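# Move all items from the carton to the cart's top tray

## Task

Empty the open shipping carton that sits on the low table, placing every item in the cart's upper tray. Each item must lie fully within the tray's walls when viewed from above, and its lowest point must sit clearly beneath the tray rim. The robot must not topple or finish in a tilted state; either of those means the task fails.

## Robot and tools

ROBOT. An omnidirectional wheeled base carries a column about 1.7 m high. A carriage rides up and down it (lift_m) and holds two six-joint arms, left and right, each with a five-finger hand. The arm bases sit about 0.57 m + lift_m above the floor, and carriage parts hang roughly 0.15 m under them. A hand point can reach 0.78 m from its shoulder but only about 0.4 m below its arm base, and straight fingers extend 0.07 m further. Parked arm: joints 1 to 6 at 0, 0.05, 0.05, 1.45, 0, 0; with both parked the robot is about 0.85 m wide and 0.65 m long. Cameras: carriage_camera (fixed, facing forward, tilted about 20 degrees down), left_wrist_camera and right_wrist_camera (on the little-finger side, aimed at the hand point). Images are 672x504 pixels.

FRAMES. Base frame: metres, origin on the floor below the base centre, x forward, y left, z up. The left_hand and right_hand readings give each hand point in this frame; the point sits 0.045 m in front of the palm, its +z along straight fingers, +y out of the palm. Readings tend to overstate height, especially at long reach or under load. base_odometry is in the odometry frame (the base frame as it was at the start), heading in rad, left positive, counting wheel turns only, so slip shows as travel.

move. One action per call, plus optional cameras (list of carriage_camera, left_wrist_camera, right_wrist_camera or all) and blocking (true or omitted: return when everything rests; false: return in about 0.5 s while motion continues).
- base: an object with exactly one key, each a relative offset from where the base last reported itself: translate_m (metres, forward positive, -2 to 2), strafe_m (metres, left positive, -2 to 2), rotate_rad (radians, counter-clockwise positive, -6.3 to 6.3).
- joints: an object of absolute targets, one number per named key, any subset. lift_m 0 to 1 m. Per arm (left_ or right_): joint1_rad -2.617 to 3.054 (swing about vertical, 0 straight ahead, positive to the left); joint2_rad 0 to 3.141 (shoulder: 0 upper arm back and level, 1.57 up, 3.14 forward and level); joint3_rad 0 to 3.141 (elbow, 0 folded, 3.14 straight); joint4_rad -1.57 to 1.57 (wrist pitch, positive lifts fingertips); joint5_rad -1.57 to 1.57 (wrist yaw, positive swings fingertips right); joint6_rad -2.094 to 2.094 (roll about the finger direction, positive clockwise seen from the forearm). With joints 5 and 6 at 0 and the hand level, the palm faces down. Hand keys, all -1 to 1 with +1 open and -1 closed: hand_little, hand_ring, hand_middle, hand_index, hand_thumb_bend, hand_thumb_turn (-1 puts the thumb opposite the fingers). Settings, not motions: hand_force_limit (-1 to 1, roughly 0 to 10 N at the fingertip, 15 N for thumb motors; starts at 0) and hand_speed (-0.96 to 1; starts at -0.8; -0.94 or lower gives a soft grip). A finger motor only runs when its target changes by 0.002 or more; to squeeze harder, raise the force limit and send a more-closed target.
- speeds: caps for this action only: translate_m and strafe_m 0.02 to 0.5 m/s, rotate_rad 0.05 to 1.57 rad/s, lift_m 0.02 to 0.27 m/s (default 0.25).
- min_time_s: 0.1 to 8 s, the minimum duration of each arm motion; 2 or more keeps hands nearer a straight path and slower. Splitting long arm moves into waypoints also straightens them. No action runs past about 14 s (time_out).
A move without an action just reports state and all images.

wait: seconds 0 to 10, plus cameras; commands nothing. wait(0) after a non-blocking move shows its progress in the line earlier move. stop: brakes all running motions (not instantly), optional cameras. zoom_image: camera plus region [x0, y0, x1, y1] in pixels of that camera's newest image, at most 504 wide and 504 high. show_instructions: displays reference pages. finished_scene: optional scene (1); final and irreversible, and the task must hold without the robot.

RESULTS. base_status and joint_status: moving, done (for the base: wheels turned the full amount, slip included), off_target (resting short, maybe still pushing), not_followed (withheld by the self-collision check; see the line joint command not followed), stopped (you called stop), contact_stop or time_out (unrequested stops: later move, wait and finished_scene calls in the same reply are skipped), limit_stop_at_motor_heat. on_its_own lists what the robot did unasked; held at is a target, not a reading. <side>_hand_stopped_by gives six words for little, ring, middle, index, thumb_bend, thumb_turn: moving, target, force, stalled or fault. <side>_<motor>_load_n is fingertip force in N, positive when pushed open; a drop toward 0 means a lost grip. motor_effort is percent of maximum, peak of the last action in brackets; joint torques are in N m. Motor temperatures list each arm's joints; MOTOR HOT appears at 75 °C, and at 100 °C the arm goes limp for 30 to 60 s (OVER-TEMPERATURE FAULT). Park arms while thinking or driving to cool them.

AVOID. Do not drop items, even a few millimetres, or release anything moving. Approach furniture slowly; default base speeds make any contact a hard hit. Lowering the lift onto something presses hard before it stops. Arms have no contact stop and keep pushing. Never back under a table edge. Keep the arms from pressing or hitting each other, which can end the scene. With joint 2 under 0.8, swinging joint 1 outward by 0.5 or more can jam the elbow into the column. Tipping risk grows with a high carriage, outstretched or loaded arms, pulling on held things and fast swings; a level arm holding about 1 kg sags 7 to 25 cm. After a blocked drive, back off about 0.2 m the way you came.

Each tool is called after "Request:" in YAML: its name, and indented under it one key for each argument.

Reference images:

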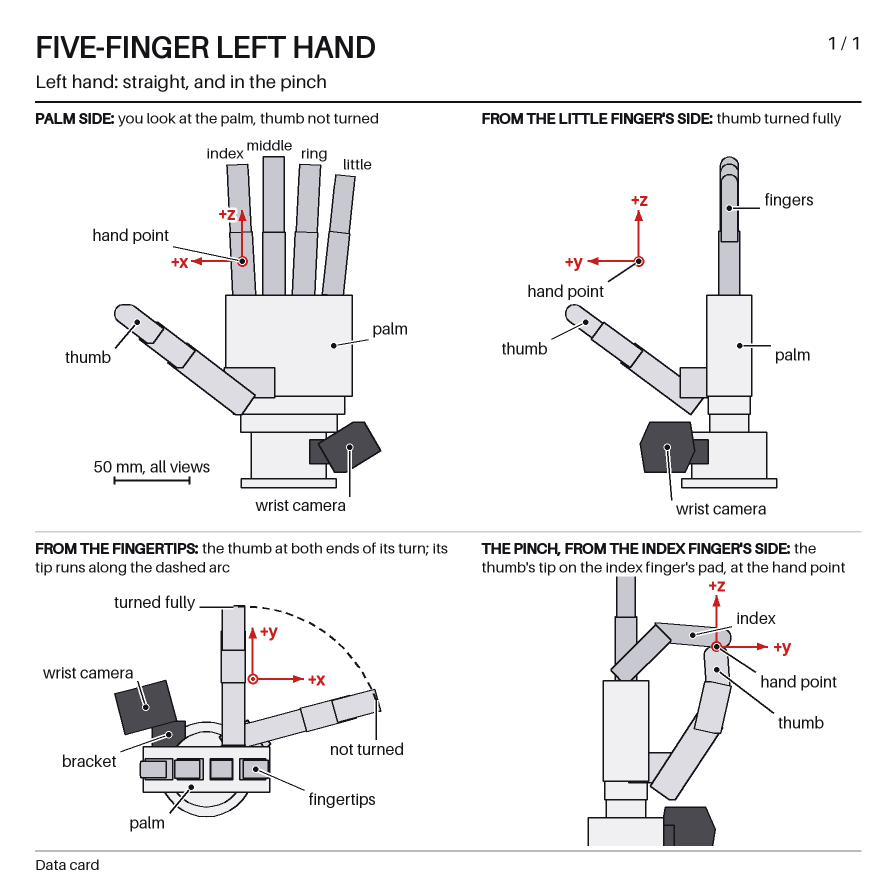

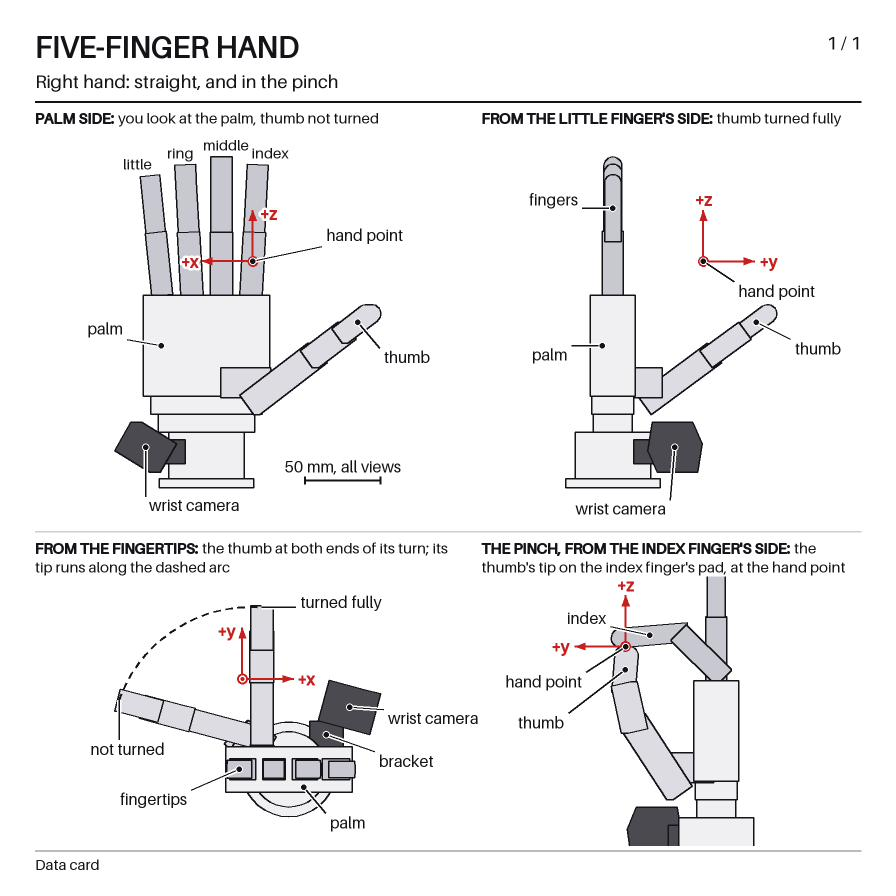

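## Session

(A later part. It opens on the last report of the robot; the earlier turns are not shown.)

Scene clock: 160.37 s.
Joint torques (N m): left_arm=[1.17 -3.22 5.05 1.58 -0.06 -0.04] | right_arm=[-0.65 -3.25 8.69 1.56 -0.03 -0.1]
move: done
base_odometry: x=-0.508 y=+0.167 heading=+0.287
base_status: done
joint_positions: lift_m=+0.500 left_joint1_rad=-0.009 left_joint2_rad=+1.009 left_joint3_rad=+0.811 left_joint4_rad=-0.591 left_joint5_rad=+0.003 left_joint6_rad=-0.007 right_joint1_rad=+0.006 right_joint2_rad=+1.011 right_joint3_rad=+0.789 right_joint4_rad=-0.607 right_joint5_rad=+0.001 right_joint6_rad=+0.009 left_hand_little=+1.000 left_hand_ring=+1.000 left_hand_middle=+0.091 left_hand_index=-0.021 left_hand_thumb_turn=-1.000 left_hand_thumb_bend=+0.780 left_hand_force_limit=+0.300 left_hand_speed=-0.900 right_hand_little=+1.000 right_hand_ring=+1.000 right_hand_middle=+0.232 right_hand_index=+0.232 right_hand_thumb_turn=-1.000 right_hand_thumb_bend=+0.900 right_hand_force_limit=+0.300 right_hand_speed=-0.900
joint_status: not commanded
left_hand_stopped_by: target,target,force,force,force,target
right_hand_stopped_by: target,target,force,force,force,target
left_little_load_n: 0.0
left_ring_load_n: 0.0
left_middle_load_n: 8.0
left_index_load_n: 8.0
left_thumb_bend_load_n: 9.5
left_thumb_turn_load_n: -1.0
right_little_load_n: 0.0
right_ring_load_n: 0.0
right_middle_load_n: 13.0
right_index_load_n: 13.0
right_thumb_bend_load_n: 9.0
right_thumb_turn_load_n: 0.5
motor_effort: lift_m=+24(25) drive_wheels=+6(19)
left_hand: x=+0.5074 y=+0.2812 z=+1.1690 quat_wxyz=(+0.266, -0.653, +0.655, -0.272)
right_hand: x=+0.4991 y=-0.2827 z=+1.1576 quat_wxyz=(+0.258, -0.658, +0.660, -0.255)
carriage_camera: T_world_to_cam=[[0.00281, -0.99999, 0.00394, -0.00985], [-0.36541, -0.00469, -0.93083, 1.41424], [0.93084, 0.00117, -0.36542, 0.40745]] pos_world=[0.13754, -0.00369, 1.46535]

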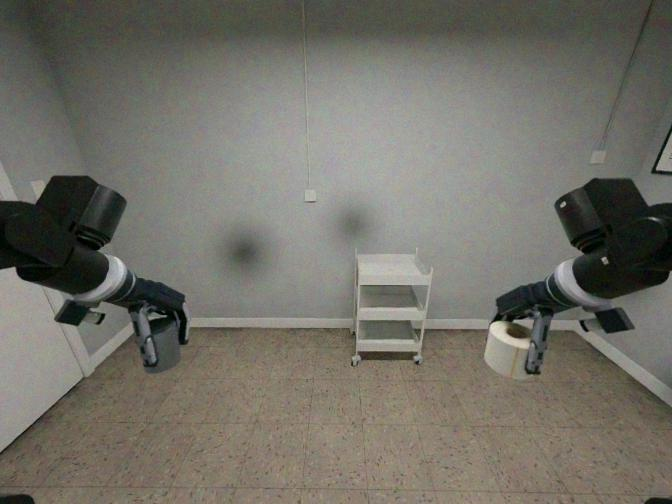

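Request:
move:
  base: {"strafe_m": -0.36}
  speeds: {"strafe_m": 0.25}

Request:
move:
  base: {"translate_m": 0.8}
  speeds: {"translate_m": 0.3}
  cameras: ["carriage_camera", "left_wrist_camera", "right_wrist_camera"]

Scene clock: 164.97 s.
Joint torques (N m): left_arm=[1.18 -3.32 5.04 1.61 -0.02 -0.06] | right_arm=[-0.5 -3.21 8.73 1.57 0.02 -0.06]
move: done
base_odometry: x=-0.406 y=-0.178 heading=+0.288
base_status: done
joint_positions: lift_m=+0.500 left_joint1_rad=-0.009 left_joint2_rad=+1.009 left_joint3_rad=+0.811 left_joint4_rad=-0.592 left_joint5_rad=+0.002 left_joint6_rad=-0.007 right_joint1_rad=+0.005 right_joint2_rad=+1.011 right_joint3_rad=+0.789 right_joint4_rad=-0.607 right_joint5_rad=+0.002 right_joint6_rad=+0.009 left_hand_little=+1.000 left_hand_ring=+1.000 left_hand_middle=+0.091 left_hand_index=-0.021 left_hand_thumb_turn=-1.000 left_hand_thumb_bend=+0.780 left_hand_force_limit=+0.300 left_hand_speed=-0.900 right_hand_little=+1.000 right_hand_ring=+1.000 right_hand_middle=+0.232 right_hand_index=+0.232 right_hand_thumb_turn=-1.000 right_hand_thumb_bend=+0.900 right_hand_force_limit=+0.300 right_hand_speed=-0.900
joint_status: not commanded
left_hand_stopped_by: target,target,force,force,force,target
right_hand_stopped_by: target,target,force,force,force,target
left_little_load_n: 0.0
left_ring_load_n: 0.5
left_middle_load_n: 8.0
left_index_load_n: 8.0
left_thumb_bend_load_n: 10.0
left_thumb_turn_load_n: -1.0
right_little_load_n: 0.0
right_ring_load_n: 0.0
right_middle_load_n: 12.5
right_index_load_n: 13.5
right_thumb_bend_load_n: 9.0
right_thumb_turn_load_n: 0.5
motor_effort: lift_m=+24(25) drive_wheels=-8(20)
left_hand: x=+0.5073 y=+0.2813 z=+1.1689 quat_wxyz=(+0.266, -0.653, +0.655, -0.272)
right_hand: x=+0.4991 y=-0.2830 z=+1.1576 quat_wxyz=(+0.258, -0.658, +0.660, -0.255)
pictures: none

Scene clock: 169.13 s.
Joint torques (N m): left_arm=[1.21 -3.07 5.14 1.59 -0.05 -0.05] | right_arm=[-0.55 -3.07 8.69 1.57 -0.01 -0.08]
move: done
base_odometry: x=+0.361 y=+0.049 heading=+0.288
base_status: done
joint_positions: lift_m=+0.500 left_joint1_rad=-0.009 left_joint2_rad=+1.007 left_joint3_rad=+0.811 left_joint4_rad=-0.594 left_joint5_rad=+0.002 left_joint6_rad=-0.007 right_joint1_rad=+0.005 right_joint2_rad=+1.011 right_joint3_rad=+0.789 right_joint4_rad=-0.607 right_joint5_rad=+0.002 right_joint6_rad=+0.009 left_hand_little=+1.000 left_hand_ring=+1.000 left_hand_middle=+0.091 left_hand_index=-0.021 left_hand_thumb_turn=-1.000 left_hand_thumb_bend=+0.780 left_hand_force_limit=+0.300 left_hand_speed=-0.900 right_hand_little=+1.000 right_hand_ring=+1.000 right_hand_middle=+0.232 right_hand_index=+0.232 right_hand_thumb_turn=-1.000 right_hand_thumb_bend=+0.900 right_hand_force_limit=+0.300 right_hand_speed=-0.900
joint_status: not commanded
left_hand_stopped_by: target,target,force,force,force,target
right_hand_stopped_by: target,target,force,force,force,target
left_little_load_n: 0.0
left_ring_load_n: 0.0
left_middle_load_n: 8.0
left_index_load_n: 8.0
left_thumb_bend_load_n: 9.5
left_thumb_turn_load_n: -1.0
right_little_load_n: 0.0
right_ring_load_n: 0.0
right_middle_load_n: 13.0
right_index_load_n: 13.5
right_thumb_bend_load_n: 9.0
right_thumb_turn_load_n: 0.5
motor_effort: lift_m=+24(25) drive_wheels=-6(17)
left_hand: x=+0.5069 y=+0.2813 z=+1.1691 quat_wxyz=(+0.266, -0.653, +0.655, -0.272)
right_hand: x=+0.4990 y=-0.2830 z=+1.1575 quat_wxyz=(+0.257, -0.658, +0.660, -0.255)
carriage_camera: T_world_to_cam=[[0.00281, -0.99999, 0.00394, -0.00985], [-0.36541, -0.00469, -0.93083, 1.41424], [0.93084, 0.00117, -0.36542, 0.40745]] pos_world=[0.13754, -0.00369, 1.46535]
left_wrist_camera: T_world_to_cam=[[0.6436, -0.2811, 0.71187, -1.08454], [-0.57908, -0.78702, 0.21276, 0.26069], [0.50046, -0.54916, -0.66931, 0.79693]] pos_world=[0.45014, 0.33793, 1.24998]
right_wrist_camera: T_world_to_cam=[[-0.70149, -0.18388, -0.68855, 1.10467], [-0.46312, 0.85196, 0.24429, 0.19516], [0.5417, 0.49025, -0.6828, 0.77737]] pos_world=[0.4442, -0.34424, 1.24374]

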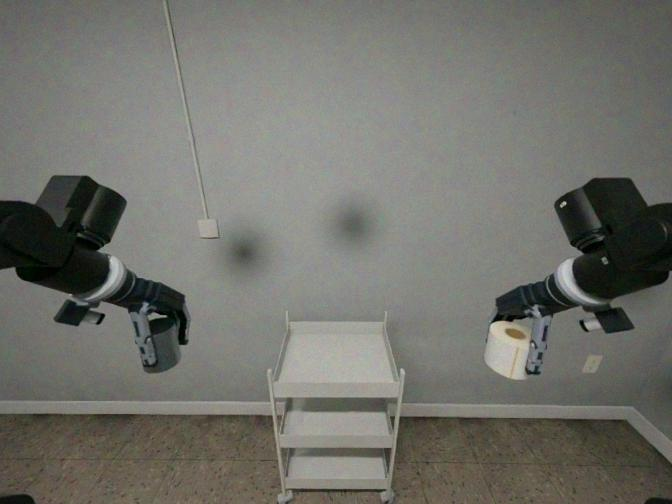

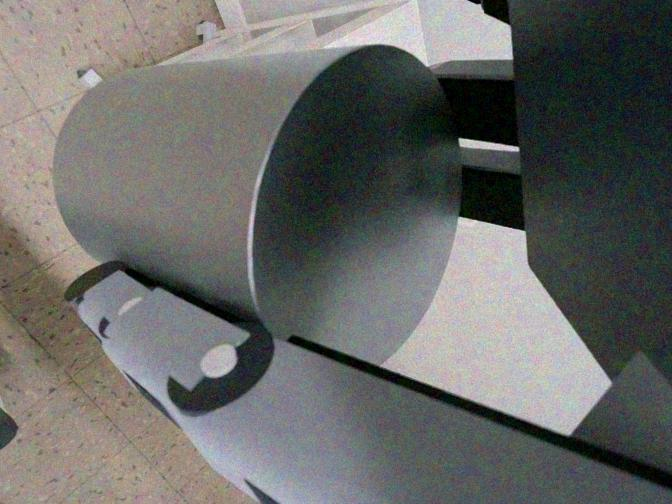

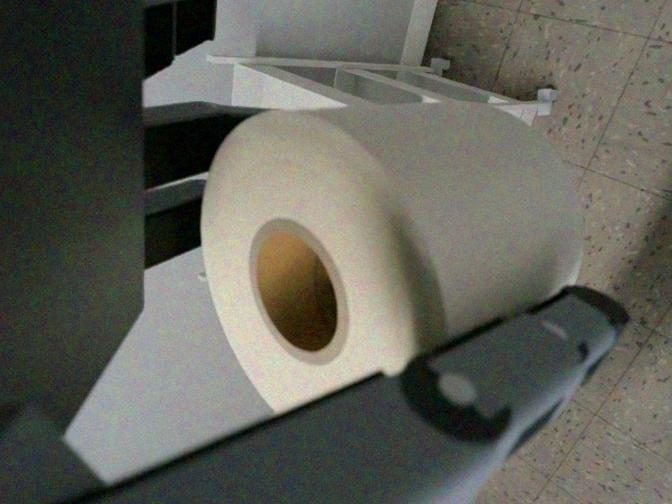

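Request:
zoom_image:
  camera: "carriage_camera"
  region: [250, 300, 420, 504]

Scaled by 2.471 from the camera's image (finer frame: 960x720).

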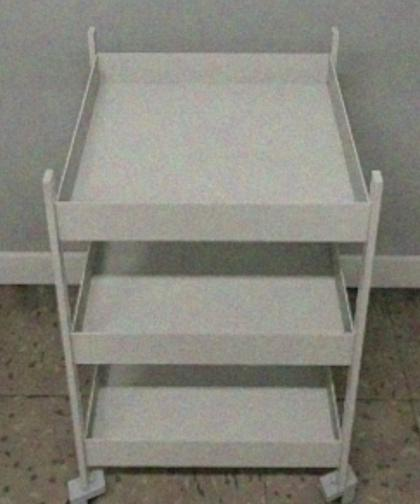

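Request:
move:
  base: {"translate_m": 0.33}
  speeds: {"translate_m": 0.15, "lift_m": 0.1}
  joints: {"lift_m": 0.6}

Request:
move:
  joints: {"right_joint1_rad": 0.411, "right_joint2_rad": 2.962, "right_joint3_rad": 1.386, "right_joint4_rad": 0.791, "right_joint5_rad": 0, "right_joint6_rad": 0}
  min_time_s: 4
  cameras: ["carriage_camera", "right_wrist_camera", "left_wrist_camera"]

Scene clock: 175.03 s.
Joint torques (N m): left_arm=[1.2 -3 5.5 1.61 -0.05 -0.05] | right_arm=[-0.51 -3.04 8.77 1.59 -0.01 -0.1]
move: done
base_odometry: x=+0.678 y=+0.142 heading=+0.287
base_status: done
joint_positions: lift_m=+0.600 left_joint1_rad=-0.009 left_joint2_rad=+1.006 left_joint3_rad=+0.806 left_joint4_rad=-0.594 left_joint5_rad=+0.002 left_joint6_rad=-0.007 right_joint1_rad=+0.005 right_joint2_rad=+1.011 right_joint3_rad=+0.789 right_joint4_rad=-0.607 right_joint5_rad=+0.002 right_joint6_rad=+0.009 left_hand_little=+1.000 left_hand_ring=+1.000 left_hand_middle=+0.091 left_hand_index=-0.021 left_hand_thumb_turn=-1.000 left_hand_thumb_bend=+0.780 left_hand_force_limit=+0.300 left_hand_speed=-0.900 right_hand_little=+1.000 right_hand_ring=+1.000 right_hand_middle=+0.232 right_hand_index=+0.232 right_hand_thumb_turn=-1.000 right_hand_thumb_bend=+0.900 right_hand_force_limit=+0.300 right_hand_speed=-0.900
joint_status: all done
left_hand_stopped_by: target,target,force,force,force,target
right_hand_stopped_by: target,target,force,force,force,target
left_little_load_n: 0.0
left_ring_load_n: 0.0
left_middle_load_n: 8.0
left_index_load_n: 8.0
left_thumb_bend_load_n: 9.5
left_thumb_turn_load_n: -1.0
right_little_load_n: 0.0
right_ring_load_n: 0.0
right_middle_load_n: 13.0
right_index_load_n: 13.5
right_thumb_bend_load_n: 9.0
right_thumb_turn_load_n: 0.5
motor_effort: lift_m=+24(30) drive_wheels=-5(17)
left_hand: x=+0.5057 y=+0.2813 z=+1.2673 quat_wxyz=(+0.265, -0.654, +0.655, -0.271)
right_hand: x=+0.4990 y=-0.2830 z=+1.2576 quat_wxyz=(+0.258, -0.658, +0.660, -0.255)
pictures: none

Scene clock: 179.33 s.
Joint torques (N m): left_arm=[1.21 -2.96 5.55 1.61 -0.06 -0.04] | right_arm=[0.57 -9.33 5.15 1.69 0 -0.08]
move: done
base_odometry: x=+0.678 y=+0.142 heading=+0.287
base_status: not commanded
joint_positions: lift_m=+0.600 left_joint1_rad=-0.009 left_joint2_rad=+1.006 left_joint3_rad=+0.806 left_joint4_rad=-0.594 left_joint5_rad=+0.002 left_joint6_rad=-0.007 right_joint1_rad=+0.404 right_joint2_rad=+2.950 right_joint3_rad=+1.367 right_joint4_rad=+0.754 right_joint5_rad=+0.002 right_joint6_rad=+0.009 left_hand_little=+1.000 left_hand_ring=+1.000 left_hand_middle=+0.091 left_hand_index=-0.021 left_hand_thumb_turn=-1.000 left_hand_thumb_bend=+0.780 left_hand_force_limit=+0.300 left_hand_speed=-0.900 right_hand_little=+1.000 right_hand_ring=+1.000 right_hand_middle=+0.232 right_hand_index=+0.232 right_hand_thumb_turn=-1.000 right_hand_thumb_bend=+0.900 right_hand_force_limit=+0.300 right_hand_speed=-0.900
joint_status: all done
left_hand_stopped_by: target,target,force,force,force,target
right_hand_stopped_by: target,target,force,force,force,target
left_little_load_n: 0.0
left_ring_load_n: -0.5
left_middle_load_n: 8.0
left_index_load_n: 8.0
left_thumb_bend_load_n: 9.5
left_thumb_turn_load_n: -0.5
right_little_load_n: 0.0
right_ring_load_n: 0.0
right_middle_load_n: 13.0
right_index_load_n: 13.5
right_thumb_bend_load_n: 9.0
right_thumb_turn_load_n: 0.5
motor_effort: lift_m=+23(25) drive_wheels=+3(5)
left_hand: x=+0.5055 y=+0.2813 z=+1.2672 quat_wxyz=(+0.265, -0.654, +0.655, -0.270)
right_hand: x=+0.6532 y=-0.1008 z=+0.8339 quat_wxyz=(+0.303, -0.775, +0.517, -0.199)
pictures: carriage_camera, left_wrist_camera, right_wrist_camera
carriage_camera: T_world_to_cam=[[0.00281, -0.99999, 0.00394, -0.01025], [-0.36541, -0.00469, -0.93083, 1.50742], [0.93084, 0.00117, -0.36542, 0.44403]] pos_world=[0.13754, -0.00369, 1.56545]
left_wrist_camera: T_world_to_cam=[[0.64712, -0.28117, 0.70864, -1.15121], [-0.57802, -0.78703, 0.21557, 0.23496], [0.49711, -0.54911, -0.67183, 0.86813]] pos_world=[0.44923, 0.33793, 1.34838]
right_wrist_camera: T_world_to_cam=[[-0.5749, -0.44164, -0.6888, 0.91505], [-0.75757, 0.60537, 0.24415, 0.35796], [0.30915, 0.66218, -0.6826, 0.55266]] pos_world=[0.62638, -0.17854, 0.92014]

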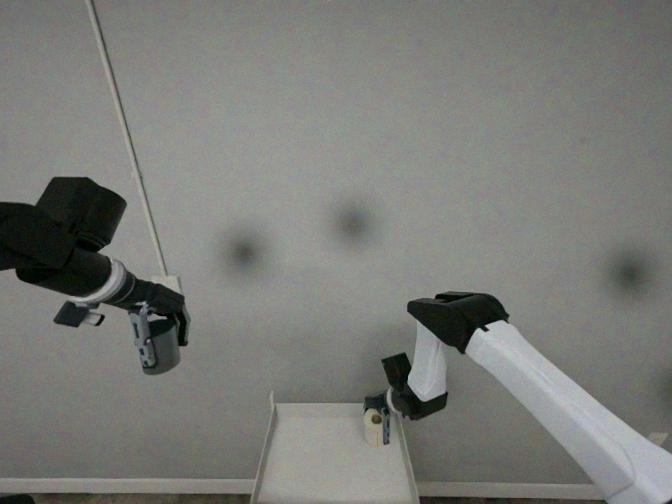

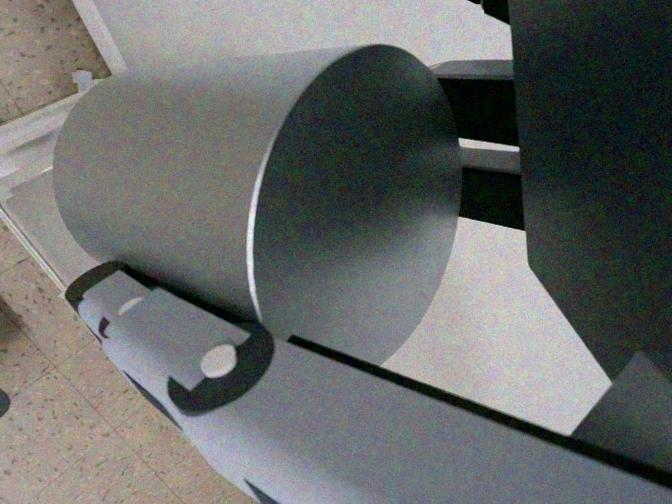

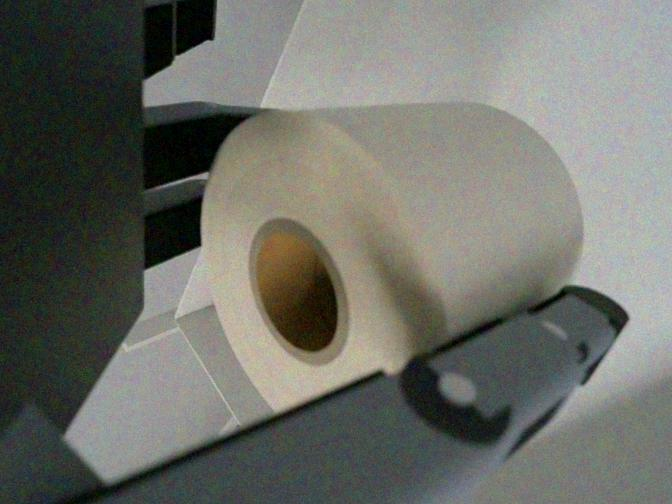

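Request:
move:
  joints: {"lift_m": 0.48, "right_joint4_rad": 0.82}
  speeds: {"lift_m": 0.1}
  cameras: ["carriage_camera", "right_wrist_camera"]

Scene clock: 181.63 s.
Joint torques (N m): left_arm=[1.1 -3 5.67 1.64 -0.05 -0.04] | right_arm=[0.57 -9.88 4.63 1.71 -0.02 -0.1]
move: done
base_odometry: x=+0.678 y=+0.142 heading=+0.287
base_status: not commanded
joint_positions: lift_m=+0.480 left_joint1_rad=-0.009 left_joint2_rad=+1.006 left_joint3_rad=+0.805 left_joint4_rad=-0.596 left_joint5_rad=+0.002 left_joint6_rad=-0.007 right_joint1_rad=+0.404 right_joint2_rad=+2.958 right_joint3_rad=+1.371 right_joint4_rad=+0.787 right_joint5_rad=+0.002 right_joint6_rad=+0.009 left_hand_little=+1.000 left_hand_ring=+1.000 left_hand_middle=+0.091 left_hand_index=-0.021 left_hand_thumb_turn=-1.000 left_hand_thumb_bend=+0.780 left_hand_force_limit=+0.300 left_hand_speed=-0.900 right_hand_little=+1.000 right_hand_ring=+1.000 right_hand_middle=+0.232 right_hand_index=+0.232 right_hand_thumb_turn=-1.000 right_hand_thumb_bend=+0.900 right_hand_force_limit=+0.300 right_hand_speed=-0.900
joint_status: all done
left_hand_stopped_by: target,target,force,force,force,target
right_hand_stopped_by: target,target,force,force,force,target
left_little_load_n: 0.0
left_ring_load_n: 0.0
left_middle_load_n: 8.0
left_index_load_n: 8.0
left_thumb_bend_load_n: 9.5
left_thumb_turn_load_n: -1.0
right_little_load_n: 0.0
right_ring_load_n: 0.0
right_middle_load_n: 13.0
right_index_load_n: 13.0
right_thumb_bend_load_n: 9.0
right_thumb_turn_load_n: 0.5
motor_effort: lift_m=+24(26) drive_wheels=-5(5)
left_hand: x=+0.5048 y=+0.2813 z=+1.1466 quat_wxyz=(+0.264, -0.654, +0.656, -0.269)
right_hand: x=+0.6587 y=-0.0985 z=+0.7157 quat_wxyz=(+0.314, -0.771, +0.514, -0.206)
carriage_camera: T_world_to_cam=[[0.00281, -0.99999, 0.00394, -0.00978], [-0.36541, -0.00469, -0.93083, 1.39572], [0.93084, 0.00117, -0.36542, 0.40018]] pos_world=[0.13754, -0.00369, 1.44545]
right_wrist_camera: T_world_to_cam=[[-0.55679, -0.43385, -0.70835, 0.84061], [-0.76372, 0.60275, 0.23113, 0.40274], [0.32668, 0.66967, -0.66695, 0.44667]] pos_world=[0.6297, -0.17717, 0.80027]

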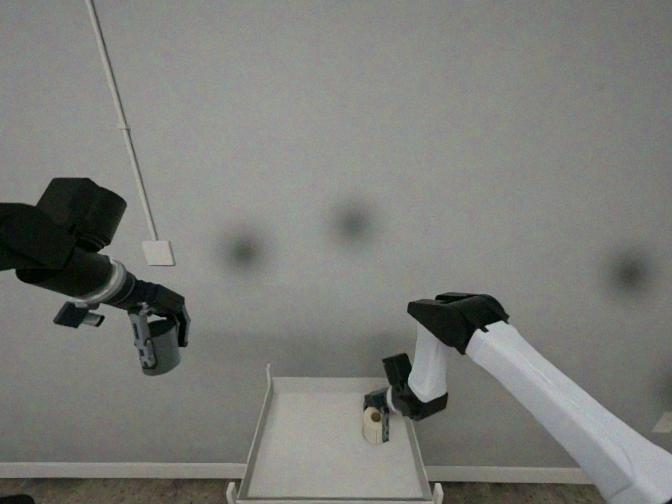

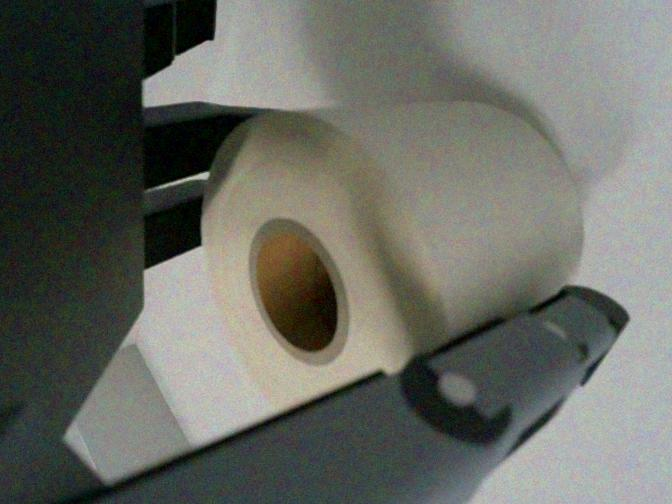

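Request:
move:
  joints: {"lift_m": 0.465}
  speeds: {"lift_m": 0.03}
  cameras: ["carriage_camera", "right_wrist_camera"]

Request:
zoom_image:
  camera: "carriage_camera"
  region: [340, 350, 450, 504]

Scene clock: 182.90 s.
Joint torques (N m): left_arm=[1.2 -2.89 5.52 1.66 -0.04 -0.06] | right_arm=[0.65 -9.83 4.7 1.7 -0.02 -0.08]
move: done
base_odometry: x=+0.678 y=+0.142 heading=+0.287
base_status: not commanded
joint_positions: lift_m=+0.465 left_joint1_rad=-0.009 left_joint2_rad=+1.006 left_joint3_rad=+0.805 left_joint4_rad=-0.596 left_joint5_rad=+0.002 left_joint6_rad=-0.007 right_joint1_rad=+0.404 right_joint2_rad=+2.958 right_joint3_rad=+1.372 right_joint4_rad=+0.791 right_joint5_rad=+0.002 right_joint6_rad=+0.009 left_hand_little=+1.000 left_hand_ring=+1.000 left_hand_middle=+0.091 left_hand_index=-0.021 left_hand_thumb_turn=-1.000 left_hand_thumb_bend=+0.780 left_hand_force_limit=+0.300 left_hand_speed=-0.900 right_hand_little=+1.000 right_hand_ring=+1.000 right_hand_middle=+0.232 right_hand_index=+0.232 right_hand_thumb_turn=-1.000 right_hand_thumb_bend=+0.900 right_hand_force_limit=+0.300 right_hand_speed=-0.900
joint_status: all done
left_hand_stopped_by: target,target,force,force,force,target
right_hand_stopped_by: target,target,force,force,force,target
left_little_load_n: 0.0
left_ring_load_n: 0.0
left_middle_load_n: 8.0
left_index_load_n: 8.0
left_thumb_bend_load_n: 9.5
left_thumb_turn_load_n: -1.0
right_little_load_n: 0.0
right_ring_load_n: 0.0
right_middle_load_n: 12.5
right_index_load_n: 13.0
right_thumb_bend_load_n: 9.0
right_thumb_turn_load_n: 0.5
motor_effort: lift_m=+22(23) drive_wheels=-5(5)
left_hand: x=+0.5048 y=+0.2813 z=+1.1317 quat_wxyz=(+0.264, -0.654, +0.656, -0.269)
right_hand: x=+0.6601 y=-0.0979 z=+0.7017 quat_wxyz=(+0.316, -0.770, +0.514, -0.208)
carriage_camera: T_world_to_cam=[[0.00281, -0.99999, 0.00394, -0.00972], [-0.36541, -0.00469, -0.93083, 1.38185], [0.93084, 0.00117, -0.36542, 0.39473]] pos_world=[0.13754, -0.00369, 1.43055]
right_wrist_camera: T_world_to_cam=[[-0.55323, -0.43241, -0.71201, 0.83209], [-0.76492, 0.6022, 0.22862, 0.40919], [0.32991, 0.6711, -0.66391, 0.43238]] pos_world=[0.63069, -0.17678, 0.78597]

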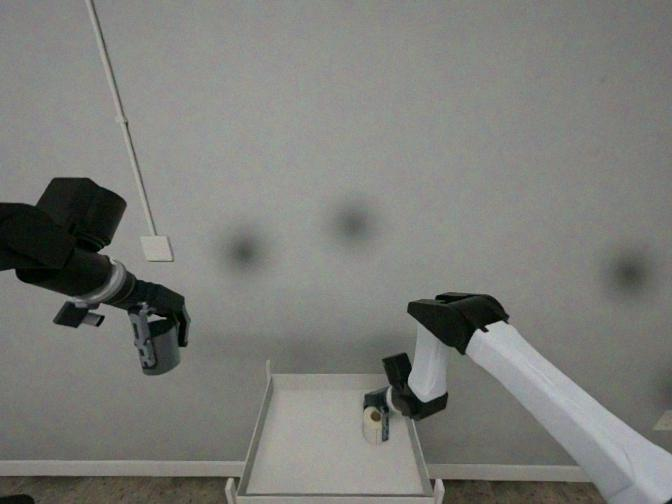

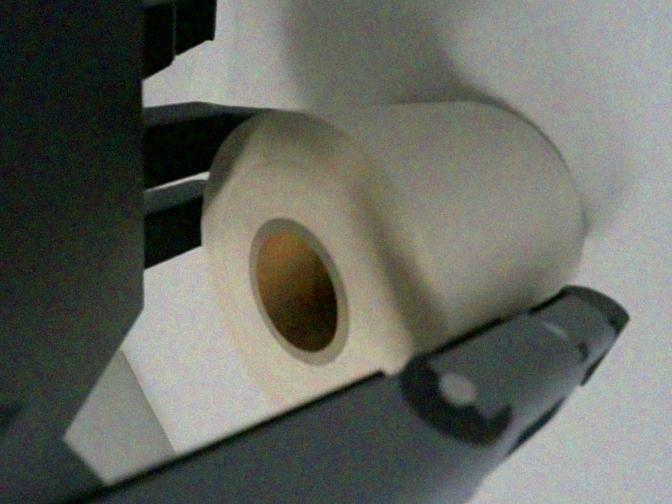

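Scaled by 3.273 from the camera's image (finer frame: 960x720).

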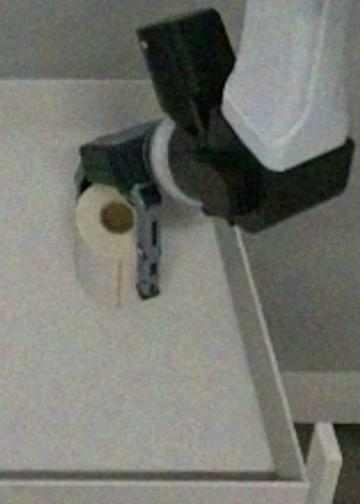

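Request:
move:
  joints: {"lift_m": 0.457}
  speeds: {"lift_m": 0.02}
  cameras: ["right_wrist_camera"]

Request:
move:
  joints: {"lift_m": 0.450}
  speeds: {"lift_m": 0.02}
  cameras: ["right_wrist_camera"]

Scene clock: 183.80 s.
Joint torques (N m): left_arm=[1.2 -2.95 5.63 1.61 -0.05 -0.03] | right_arm=[0.66 -10.02 4.83 1.55 0 -0.09]
move: done
base_odometry: x=+0.678 y=+0.142 heading=+0.287
base_status: not commanded
joint_positions: lift_m=+0.457 left_joint1_rad=-0.009 left_joint2_rad=+1.006 left_joint3_rad=+0.805 left_joint4_rad=-0.595 left_joint5_rad=+0.002 left_joint6_rad=-0.007 right_joint1_rad=+0.404 right_joint2_rad=+2.958 right_joint3_rad=+1.372 right_joint4_rad=+0.807 right_joint5_rad=+0.000 right_joint6_rad=+0.009 left_hand_little=+1.000 left_hand_ring=+1.000 left_hand_middle=+0.091 left_hand_index=-0.021 left_hand_thumb_turn=-1.000 left_hand_thumb_bend=+0.780 left_hand_force_limit=+0.300 left_hand_speed=-0.900 right_hand_little=+1.000 right_hand_ring=+1.000 right_hand_middle=+0.232 right_hand_index=+0.232 right_hand_thumb_turn=-1.000 right_hand_thumb_bend=+0.900 right_hand_force_limit=+0.300 right_hand_speed=-0.900
joint_status: all done
left_hand_stopped_by: target,target,force,force,force,target
right_hand_stopped_by: target,target,force,force,force,target
left_little_load_n: 0.0
left_ring_load_n: 0.0
left_middle_load_n: 8.0
left_index_load_n: 8.5
left_thumb_bend_load_n: 9.5
left_thumb_turn_load_n: -1.0
right_little_load_n: 0.0
right_ring_load_n: 0.0
right_middle_load_n: 10.5
right_index_load_n: 10.5
right_thumb_bend_load_n: 9.5
right_thumb_turn_load_n: -1.0
motor_effort: lift_m=+21(24) drive_wheels=-5(5)
left_hand: x=+0.5052 y=+0.2813 z=+1.1242 quat_wxyz=(+0.264, -0.654, +0.655, -0.270)
right_hand: x=+0.6634 y=-0.0960 z=+0.6964 quat_wxyz=(+0.323, -0.768, +0.512, -0.211)
right_wrist_camera: T_world_to_cam=[[-0.54224, -0.42757, -0.7233, 0.832], [-0.76909, 0.59922, 0.22234, 0.41868], [0.33835, 0.67684, -0.65376, 0.41436]] pos_world=[0.63295, -0.1756, 0.77958]

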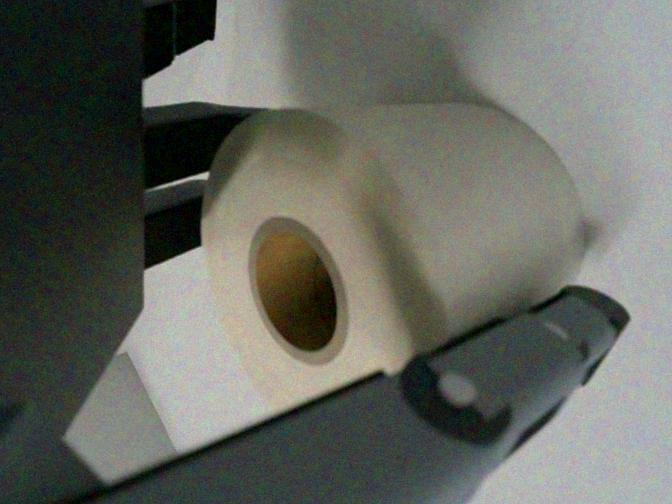

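Scene clock: 184.47 s.
Joint torques (N m): left_arm=[1.16 -2.89 5.55 1.62 -0.04 -0.05] | right_arm=[0.69 -9.58 4.67 1.37 0.08 -0.09]
move: done
base_odometry: x=+0.678 y=+0.142 heading=+0.287
base_status: not commanded
joint_positions: lift_m=+0.450 left_joint1_rad=-0.009 left_joint2_rad=+1.006 left_joint3_rad=+0.805 left_joint4_rad=-0.595 left_joint5_rad=+0.002 left_joint6_rad=-0.007 right_joint1_rad=+0.404 right_joint2_rad=+2.952 right_joint3_rad=+1.374 right_joint4_rad=+0.827 right_joint5_rad=-0.007 right_joint6_rad=+0.009 left_hand_little=+1.000 left_hand_ring=+1.000 left_hand_middle=+0.091 left_hand_index=-0.021 left_hand_thumb_turn=-1.000 left_hand_thumb_bend=+0.780 left_hand_force_limit=+0.300 left_hand_speed=-0.900 right_hand_little=+1.000 right_hand_ring=+1.000 right_hand_middle=+0.232 right_hand_index=+0.232 right_hand_thumb_turn=-1.000 right_hand_thumb_bend=+0.900 right_hand_force_limit=+0.300 right_hand_speed=-0.900
joint_status: all done
left_hand_stopped_by: target,target,force,force,force,target
right_hand_stopped_by: target,target,force,force,force,target
left_little_load_n: 0.0
left_ring_load_n: 0.0
left_middle_load_n: 8.0
left_index_load_n: 8.0
left_thumb_bend_load_n: 9.5
left_thumb_turn_load_n: -1.0
right_little_load_n: 0.0
right_ring_load_n: 0.0
right_middle_load_n: 7.5
right_index_load_n: 8.0
right_thumb_bend_load_n: 6.0
right_thumb_turn_load_n: -0.5
motor_effort: lift_m=+21(21) drive_wheels=+4(5)
left_hand: x=+0.5050 y=+0.2813 z=+1.1171 quat_wxyz=(+0.264, -0.654, +0.656, -0.270)
right_hand: x=+0.6700 y=-0.0918 z=+0.6956 quat_wxyz=(+0.335, -0.764, +0.507, -0.215)
right_wrist_camera: T_world_to_cam=[[-0.523, -0.41916, -0.74214, 0.83784], [-0.77702, 0.59232, 0.21305, 0.43253], [0.35029, 0.68809, -0.63548, 0.38908]] pos_world=[0.63799, -0.17273, 0.7769]

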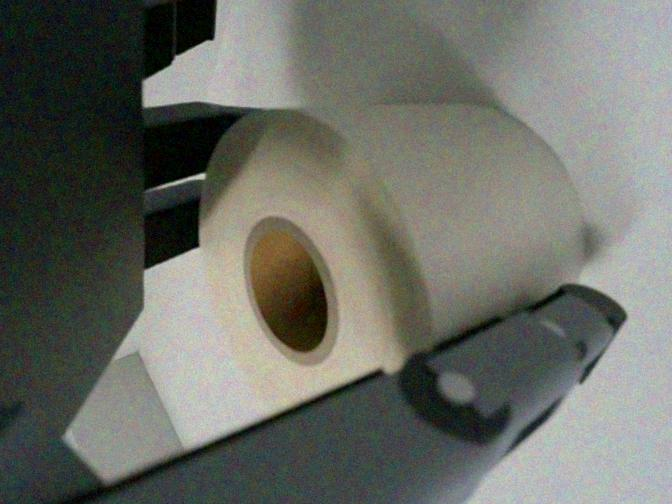

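Request:
move:
  joints: {"lift_m": 0.461}
  speeds: {"lift_m": 0.03}

Request:
move:
  joints: {"right_hand_speed": -0.9, "right_hand_thumb_bend": 1.0}
  cameras: ["right_wrist_camera"]

Scene clock: 185.47 s.
Joint torques (N m): left_arm=[1.17 -2.97 5.61 1.61 -0.04 -0.06] | right_arm=[0.68 -9.4 4.56 1.52 0.04 -0.08]
move: done
base_odometry: x=+0.678 y=+0.142 heading=+0.287
base_status: not commanded
joint_positions: lift_m=+0.461 left_joint1_rad=-0.009 left_joint2_rad=+1.006 left_joint3_rad=+0.805 left_joint4_rad=-0.594 left_joint5_rad=+0.002 left_joint6_rad=-0.007 right_joint1_rad=+0.404 right_joint2_rad=+2.952 right_joint3_rad=+1.375 right_joint4_rad=+0.808 right_joint5_rad=-0.005 right_joint6_rad=+0.009 left_hand_little=+1.000 left_hand_ring=+1.000 left_hand_middle=+0.091 left_hand_index=-0.021 left_hand_thumb_turn=-1.000 left_hand_thumb_bend=+0.780 left_hand_force_limit=+0.300 left_hand_speed=-0.900 right_hand_little=+1.000 right_hand_ring=+1.000 right_hand_middle=+0.232 right_hand_index=+0.232 right_hand_thumb_turn=-1.000 right_hand_thumb_bend=+0.900 right_hand_force_limit=+0.300 right_hand_speed=-0.900
joint_status: all done
left_hand_stopped_by: target,target,force,force,force,target
right_hand_stopped_by: target,target,force,force,force,target
left_little_load_n: 0.0
left_ring_load_n: 0.0
left_middle_load_n: 8.0
left_index_load_n: 8.0
left_thumb_bend_load_n: 9.5
left_thumb_turn_load_n: -1.0
right_little_load_n: 0.0
right_ring_load_n: 0.0
right_middle_load_n: 8.5
right_index_load_n: 9.5
right_thumb_bend_load_n: 6.0
right_thumb_turn_load_n: 0.5
motor_effort: lift_m=+25(29) drive_wheels=+4(4)
left_hand: x=+0.5054 y=+0.2813 z=+1.1277 quat_wxyz=(+0.265, -0.654, +0.655, -0.270)
right_hand: x=+0.6664 y=-0.0936 z=+0.7031 quat_wxyz=(+0.328, -0.767, +0.510, -0.211)
pictures: none

Scene clock: 186.67 s.
Joint torques (N m): left_arm=[1.1 -3 5.56 1.59 -0.04 -0.07] | right_arm=[0.64 -9.57 4.57 1.5 0.06 -0.09]
move: done
base_odometry: x=+0.678 y=+0.142 heading=+0.287
base_status: not commanded
joint_positions: lift_m=+0.461 left_joint1_rad=-0.009 left_joint2_rad=+1.006 left_joint3_rad=+0.805 left_joint4_rad=-0.594 left_joint5_rad=+0.002 left_joint6_rad=-0.007 right_joint1_rad=+0.404 right_joint2_rad=+2.952 right_joint3_rad=+1.375 right_joint4_rad=+0.808 right_joint5_rad=-0.005 right_joint6_rad=+0.009 left_hand_little=+1.000 left_hand_ring=+1.000 left_hand_middle=+0.091 left_hand_index=-0.021 left_hand_thumb_turn=-1.000 left_hand_thumb_bend=+0.780 left_hand_force_limit=+0.300 left_hand_speed=-0.900 right_hand_little=+1.000 right_hand_ring=+1.000 right_hand_middle=+0.231 right_hand_index=+0.231 right_hand_thumb_turn=-1.000 right_hand_thumb_bend=+1.000 right_hand_force_limit=+0.300 right_hand_speed=-0.900
joint_status: all done
left_hand_stopped_by: target,target,force,force,force,target
right_hand_stopped_by: target,target,force,force,target,target
left_little_load_n: 0.0
left_ring_load_n: 0.0
left_middle_load_n: 8.0
left_index_load_n: 8.5
left_thumb_bend_load_n: 9.5
left_thumb_turn_load_n: -1.5
right_little_load_n: 0.0
right_ring_load_n: 0.0
right_middle_load_n: 3.0
right_index_load_n: 2.5
right_thumb_bend_load_n: 0.5
right_thumb_turn_load_n: 0.0
motor_effort: lift_m=+24(26) drive_wheels=+4(4)
left_hand: x=+0.5054 y=+0.2813 z=+1.1277 quat_wxyz=(+0.265, -0.654, +0.655, -0.270)
right_hand: x=+0.6664 y=-0.0936 z=+0.7031 quat_wxyz=(+0.328, -0.767, +0.510, -0.211)
right_wrist_camera: T_world_to_cam=[[-0.53556, -0.42456, -0.73002, 0.84007], [-0.77278, 0.59499, 0.2209, 0.42115], [0.34057, 0.68244, -0.64675, 0.41028]] pos_world=[0.63563, -0.17391, 0.78558]

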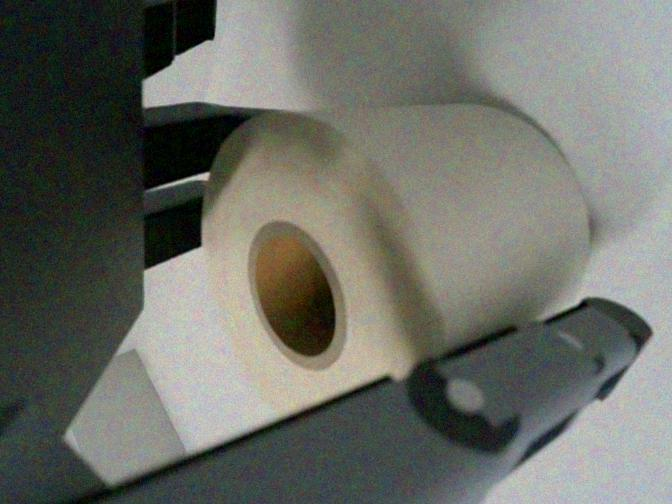

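Request:
move:
  joints: {"lift_m": 0.457}
  speeds: {"lift_m": 0.02}

Request:
move:
  joints: {"right_hand_speed": -0.9, "right_hand_index": 1.0, "right_hand_middle": 1.0}
  cameras: ["right_wrist_camera", "carriage_camera"]

Scene clock: 187.47 s.
Joint torques (N m): left_arm=[1.24 -3.03 5.57 1.59 -0.05 -0.05] | right_arm=[0.58 -9.73 4.55 1.56 0.04 -0.09]
move: done
base_odometry: x=+0.678 y=+0.142 heading=+0.287
base_status: not commanded
joint_positions: lift_m=+0.457 left_joint1_rad=-0.009 left_joint2_rad=+1.006 left_joint3_rad=+0.805 left_joint4_rad=-0.595 left_joint5_rad=+0.002 left_joint6_rad=-0.007 right_joint1_rad=+0.404 right_joint2_rad=+2.952 right_joint3_rad=+1.375 right_joint4_rad=+0.805 right_joint5_rad=-0.005 right_joint6_rad=+0.009 left_hand_little=+1.000 left_hand_ring=+1.000 left_hand_middle=+0.091 left_hand_index=-0.021 left_hand_thumb_turn=-1.000 left_hand_thumb_bend=+0.780 left_hand_force_limit=+0.300 left_hand_speed=-0.900 right_hand_little=+1.000 right_hand_ring=+1.000 right_hand_middle=+0.231 right_hand_index=+0.231 right_hand_thumb_turn=-1.000 right_hand_thumb_bend=+1.000 right_hand_force_limit=+0.300 right_hand_speed=-0.900
joint_status: all done
left_hand_stopped_by: target,target,force,force,force,target
right_hand_stopped_by: target,target,force,force,target,target
left_little_load_n: 0.0
left_ring_load_n: 0.0
left_middle_load_n: 8.0
left_index_load_n: 8.0
left_thumb_bend_load_n: 9.5
left_thumb_turn_load_n: -0.5
right_little_load_n: 0.0
right_ring_load_n: 0.0
right_middle_load_n: 3.0
right_index_load_n: 1.0
right_thumb_bend_load_n: 0.0
right_thumb_turn_load_n: 0.0
motor_effort: lift_m=+21(25) drive_wheels=+4(4)
left_hand: x=+0.5050 y=+0.2813 z=+1.1239 quat_wxyz=(+0.264, -0.654, +0.656, -0.270)
right_hand: x=+0.6657 y=-0.0940 z=+0.6990 quat_wxyz=(+0.326, -0.767, +0.510, -0.211)
pictures: none

Scene clock: 190.70 s.
Joint torques (N m): left_arm=[1.17 -2.86 5.56 1.61 -0.05 -0.05] | right_arm=[0.62 -9.57 4.57 1.57 0.06 -0.11]
move: done
base_odometry: x=+0.678 y=+0.142 heading=+0.287
base_status: not commanded
joint_positions: lift_m=+0.457 left_joint1_rad=-0.009 left_joint2_rad=+1.006 left_joint3_rad=+0.805 left_joint4_rad=-0.595 left_joint5_rad=+0.002 left_joint6_rad=-0.007 right_joint1_rad=+0.404 right_joint2_rad=+2.952 right_joint3_rad=+1.375 right_joint4_rad=+0.805 right_joint5_rad=-0.004 right_joint6_rad=+0.009 left_hand_little=+1.000 left_hand_ring=+1.000 left_hand_middle=+0.091 left_hand_index=-0.021 left_hand_thumb_turn=-1.000 left_hand_thumb_bend=+0.780 left_hand_force_limit=+0.300 left_hand_speed=-0.900 right_hand_little=+1.000 right_hand_ring=+1.000 right_hand_middle=+1.000 right_hand_index=+1.000 right_hand_thumb_turn=-1.000 right_hand_thumb_bend=+1.000 right_hand_force_limit=+0.300 right_hand_speed=-0.900
joint_status: all done
left_hand_stopped_by: target,target,force,force,force,target
right_hand_stopped_by: target,target,target,target,target,target
left_little_load_n: 0.0
left_ring_load_n: 0.0
left_middle_load_n: 8.0
left_index_load_n: 8.5
left_thumb_bend_load_n: 10.0
left_thumb_turn_load_n: -1.0
right_little_load_n: 0.0
right_ring_load_n: -0.5
right_middle_load_n: 0.0
right_index_load_n: 0.0
right_thumb_bend_load_n: 0.5
right_thumb_turn_load_n: 0.0
motor_effort: lift_m=+21(23) drive_wheels=+4(4)
left_hand: x=+0.5050 y=+0.2813 z=+1.1239 quat_wxyz=(+0.264, -0.654, +0.656, -0.270)
right_hand: x=+0.6658 y=-0.0941 z=+0.6990 quat_wxyz=(+0.326, -0.767, +0.510, -0.211)
pictures: carriage_camera, right_wrist_camera
carriage_camera: T_world_to_cam=[[0.00281, -0.99999, 0.00394, -0.00969], [-0.36541, -0.00469, -0.93083, 1.3745], [0.93084, 0.00117, -0.36542, 0.39185]] pos_world=[0.13754, -0.00369, 1.42265]
right_wrist_camera: T_world_to_cam=[[-0.53797, -0.42561, -0.72763, 0.83632], [-0.77179, 0.59582, 0.22211, 0.42037], [0.33901, 0.68107, -0.64901, 0.41065]] pos_world=[0.63514, -0.17421, 0.78168]

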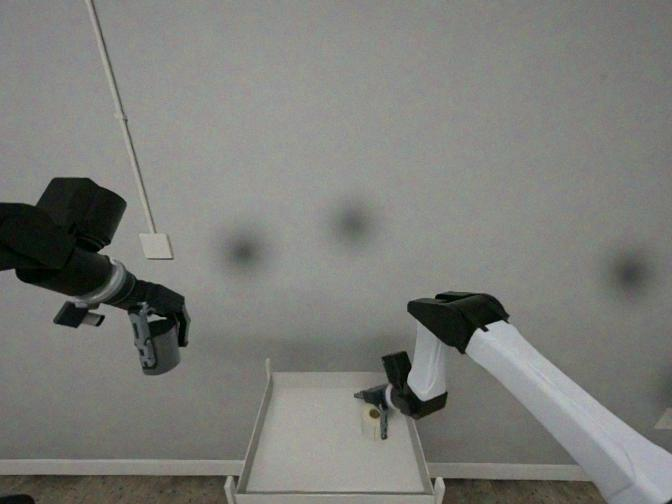

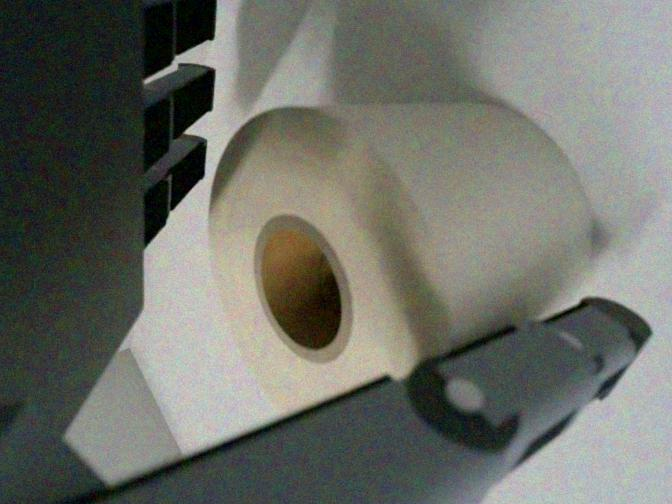

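Request:
move:
  joints: {"lift_m": 0.6}
  speeds: {"lift_m": 0.08}
  cameras: ["right_wrist_camera"]

Request:
move:
  joints: {"right_joint1_rad": 0.0, "right_joint2_rad": 1.0, "right_joint3_rad": 0.8, "right_joint4_rad": -0.585, "right_joint5_rad": 0, "right_joint6_rad": 0}
  min_time_s: 2.5
  cameras: ["carriage_camera", "right_wrist_camera"]

Scene clock: 193.43 s.
Joint torques (N m): left_arm=[1.2 -2.91 5.74 1.6 -0.06 -0.06] | right_arm=[0.59 -9.88 4.4 1.5 0.04 -0.1]
move: done
base_odometry: x=+0.678 y=+0.142 heading=+0.287
base_status: not commanded
joint_positions: lift_m=+0.600 left_joint1_rad=-0.009 left_joint2_rad=+1.006 left_joint3_rad=+0.804 left_joint4_rad=-0.594 left_joint5_rad=+0.002 left_joint6_rad=-0.007 right_joint1_rad=+0.404 right_joint2_rad=+2.955 right_joint3_rad=+1.377 right_joint4_rad=+0.814 right_joint5_rad=-0.004 right_joint6_rad=+0.009 left_hand_little=+1.000 left_hand_ring=+1.000 left_hand_middle=+0.091 left_hand_index=-0.021 left_hand_thumb_turn=-1.000 left_hand_thumb_bend=+0.780 left_hand_force_limit=+0.300 left_hand_speed=-0.900 right_hand_little=+1.000 right_hand_ring=+1.000 right_hand_middle=+1.000 right_hand_index=+1.000 right_hand_thumb_turn=-1.000 right_hand_thumb_bend=+1.000 right_hand_force_limit=+0.300 right_hand_speed=-0.900
joint_status: all done
left_hand_stopped_by: target,target,force,force,force,target
right_hand_stopped_by: target,target,target,target,target,target
left_little_load_n: 0.0
left_ring_load_n: 0.0
left_middle_load_n: 8.0
left_index_load_n: 8.0
left_thumb_bend_load_n: 9.5
left_thumb_turn_load_n: -1.0
right_little_load_n: 0.0
right_ring_load_n: 0.0
right_middle_load_n: 0.0
right_index_load_n: -0.5
right_thumb_bend_load_n: 0.0
right_thumb_turn_load_n: 0.0
motor_effort: lift_m=+24(33) drive_wheels=+3(5)
left_hand: x=+0.5051 y=+0.2813 z=+1.2665 quat_wxyz=(+0.264, -0.654, +0.655, -0.270)
right_hand: x=+0.6677 y=-0.0933 z=+0.8424 quat_wxyz=(+0.330, -0.766, +0.509, -0.213)
right_wrist_camera: T_world_to_cam=[[-0.53202, -0.4231, -0.73345, 0.94327], [-0.77361, 0.59502, 0.21791, 0.39417], [0.34422, 0.68333, -0.64387, 0.49489]] pos_world=[0.63642, -0.17362, 0.92459]

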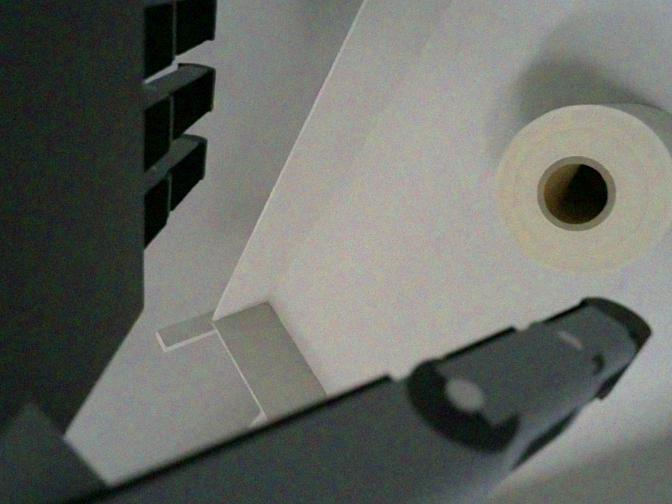

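Scene clock: 196.30 s.
Joint torques (N m): left_arm=[1.2 -2.96 5.63 1.6 -0.03 -0.05] | right_arm=[-0.79 -3.29 7.02 1.29 0.04 -0.11]
Motor temperatures (°C): left_arm=[29 35 33 39 29 28] | right_arm=[26 34 39 38 28 28]
move: done
base_odometry: x=+0.678 y=+0.142 heading=+0.287
base_status: not commanded
joint_positions: lift_m=+0.600 left_joint1_rad=-0.009 left_joint2_rad=+1.006 left_joint3_rad=+0.804 left_joint4_rad=-0.594 left_joint5_rad=+0.002 left_joint6_rad=-0.007 right_joint1_rad=+0.007 right_joint2_rad=+1.013 right_joint3_rad=+0.808 right_joint4_rad=-0.572 right_joint5_rad=-0.004 right_joint6_rad=+0.009 left_hand_little=+1.000 left_hand_ring=+1.000 left_hand_middle=+0.091 left_hand_index=-0.021 left_hand_thumb_turn=-1.000 left_hand_thumb_bend=+0.780 left_hand_force_limit=+0.300 left_hand_speed=-0.900 right_hand_little=+1.000 right_hand_ring=+1.000 right_hand_middle=+1.000 right_hand_index=+1.000 right_hand_thumb_turn=-1.000 right_hand_thumb_bend=+1.000 right_hand_force_limit=+0.300 right_hand_speed=-0.900
joint_status: all done
left_hand_stopped_by: target,target,force,force,force,target
right_hand_stopped_by: target,target,target,target,target,target
left_little_load_n: 0.0
left_ring_load_n: 0.0
left_middle_load_n: 8.0
left_index_load_n: 8.5
left_thumb_bend_load_n: 10.0
left_thumb_turn_load_n: -1.0
right_little_load_n: 0.0
right_ring_load_n: 0.0
right_middle_load_n: -0.5
right_index_load_n: 0.0
right_thumb_bend_load_n: 0.0
right_thumb_turn_load_n: 0.0
motor_effort: lift_m=+24(25) drive_wheels=-5(5)
left_hand: x=+0.5051 y=+0.2813 z=+1.2665 quat_wxyz=(+0.264, -0.654, +0.655, -0.270)
right_hand: x=+0.5113 y=-0.2812 z=+1.2698 quat_wxyz=(+0.277, -0.652, +0.652, -0.270)
carriage_camera: T_world_to_cam=[[0.00281, -0.99999, 0.00394, -0.01025], [-0.36541, -0.00469, -0.93083, 1.50733], [0.93084, 0.00117, -0.36542, 0.44399]] pos_world=[0.13754, -0.00369, 1.56535]
right_wrist_camera: T_world_to_cam=[[-0.66348, -0.18471, -0.72503, 1.2176], [-0.48057, 0.84793, 0.22375, 0.20581], [0.57345, 0.49688, -0.65136, 0.79223]] pos_world=[0.45246, -0.34325, 1.35278]

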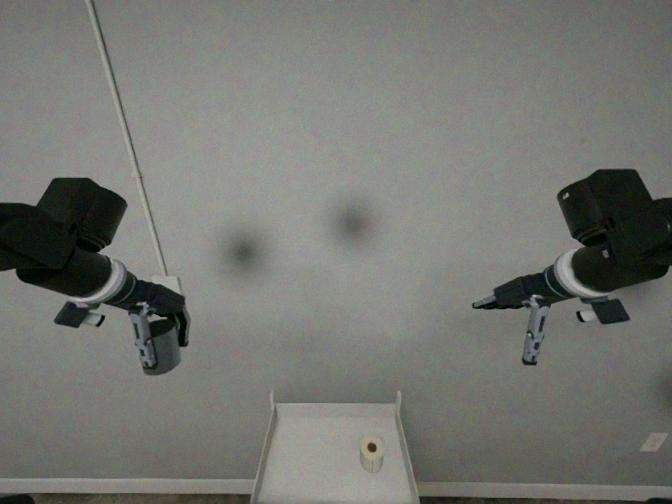

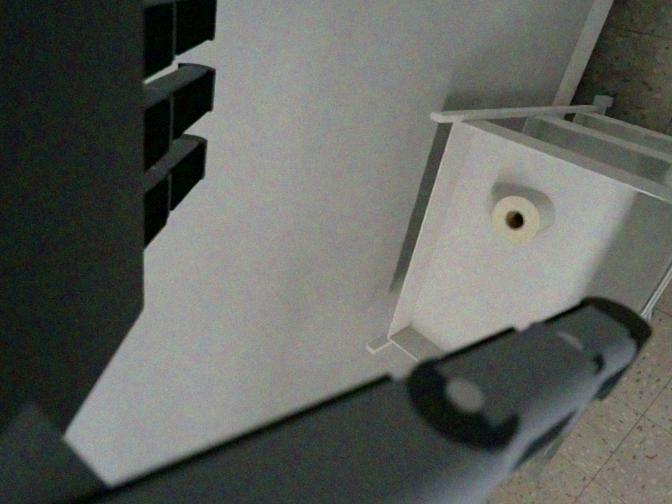

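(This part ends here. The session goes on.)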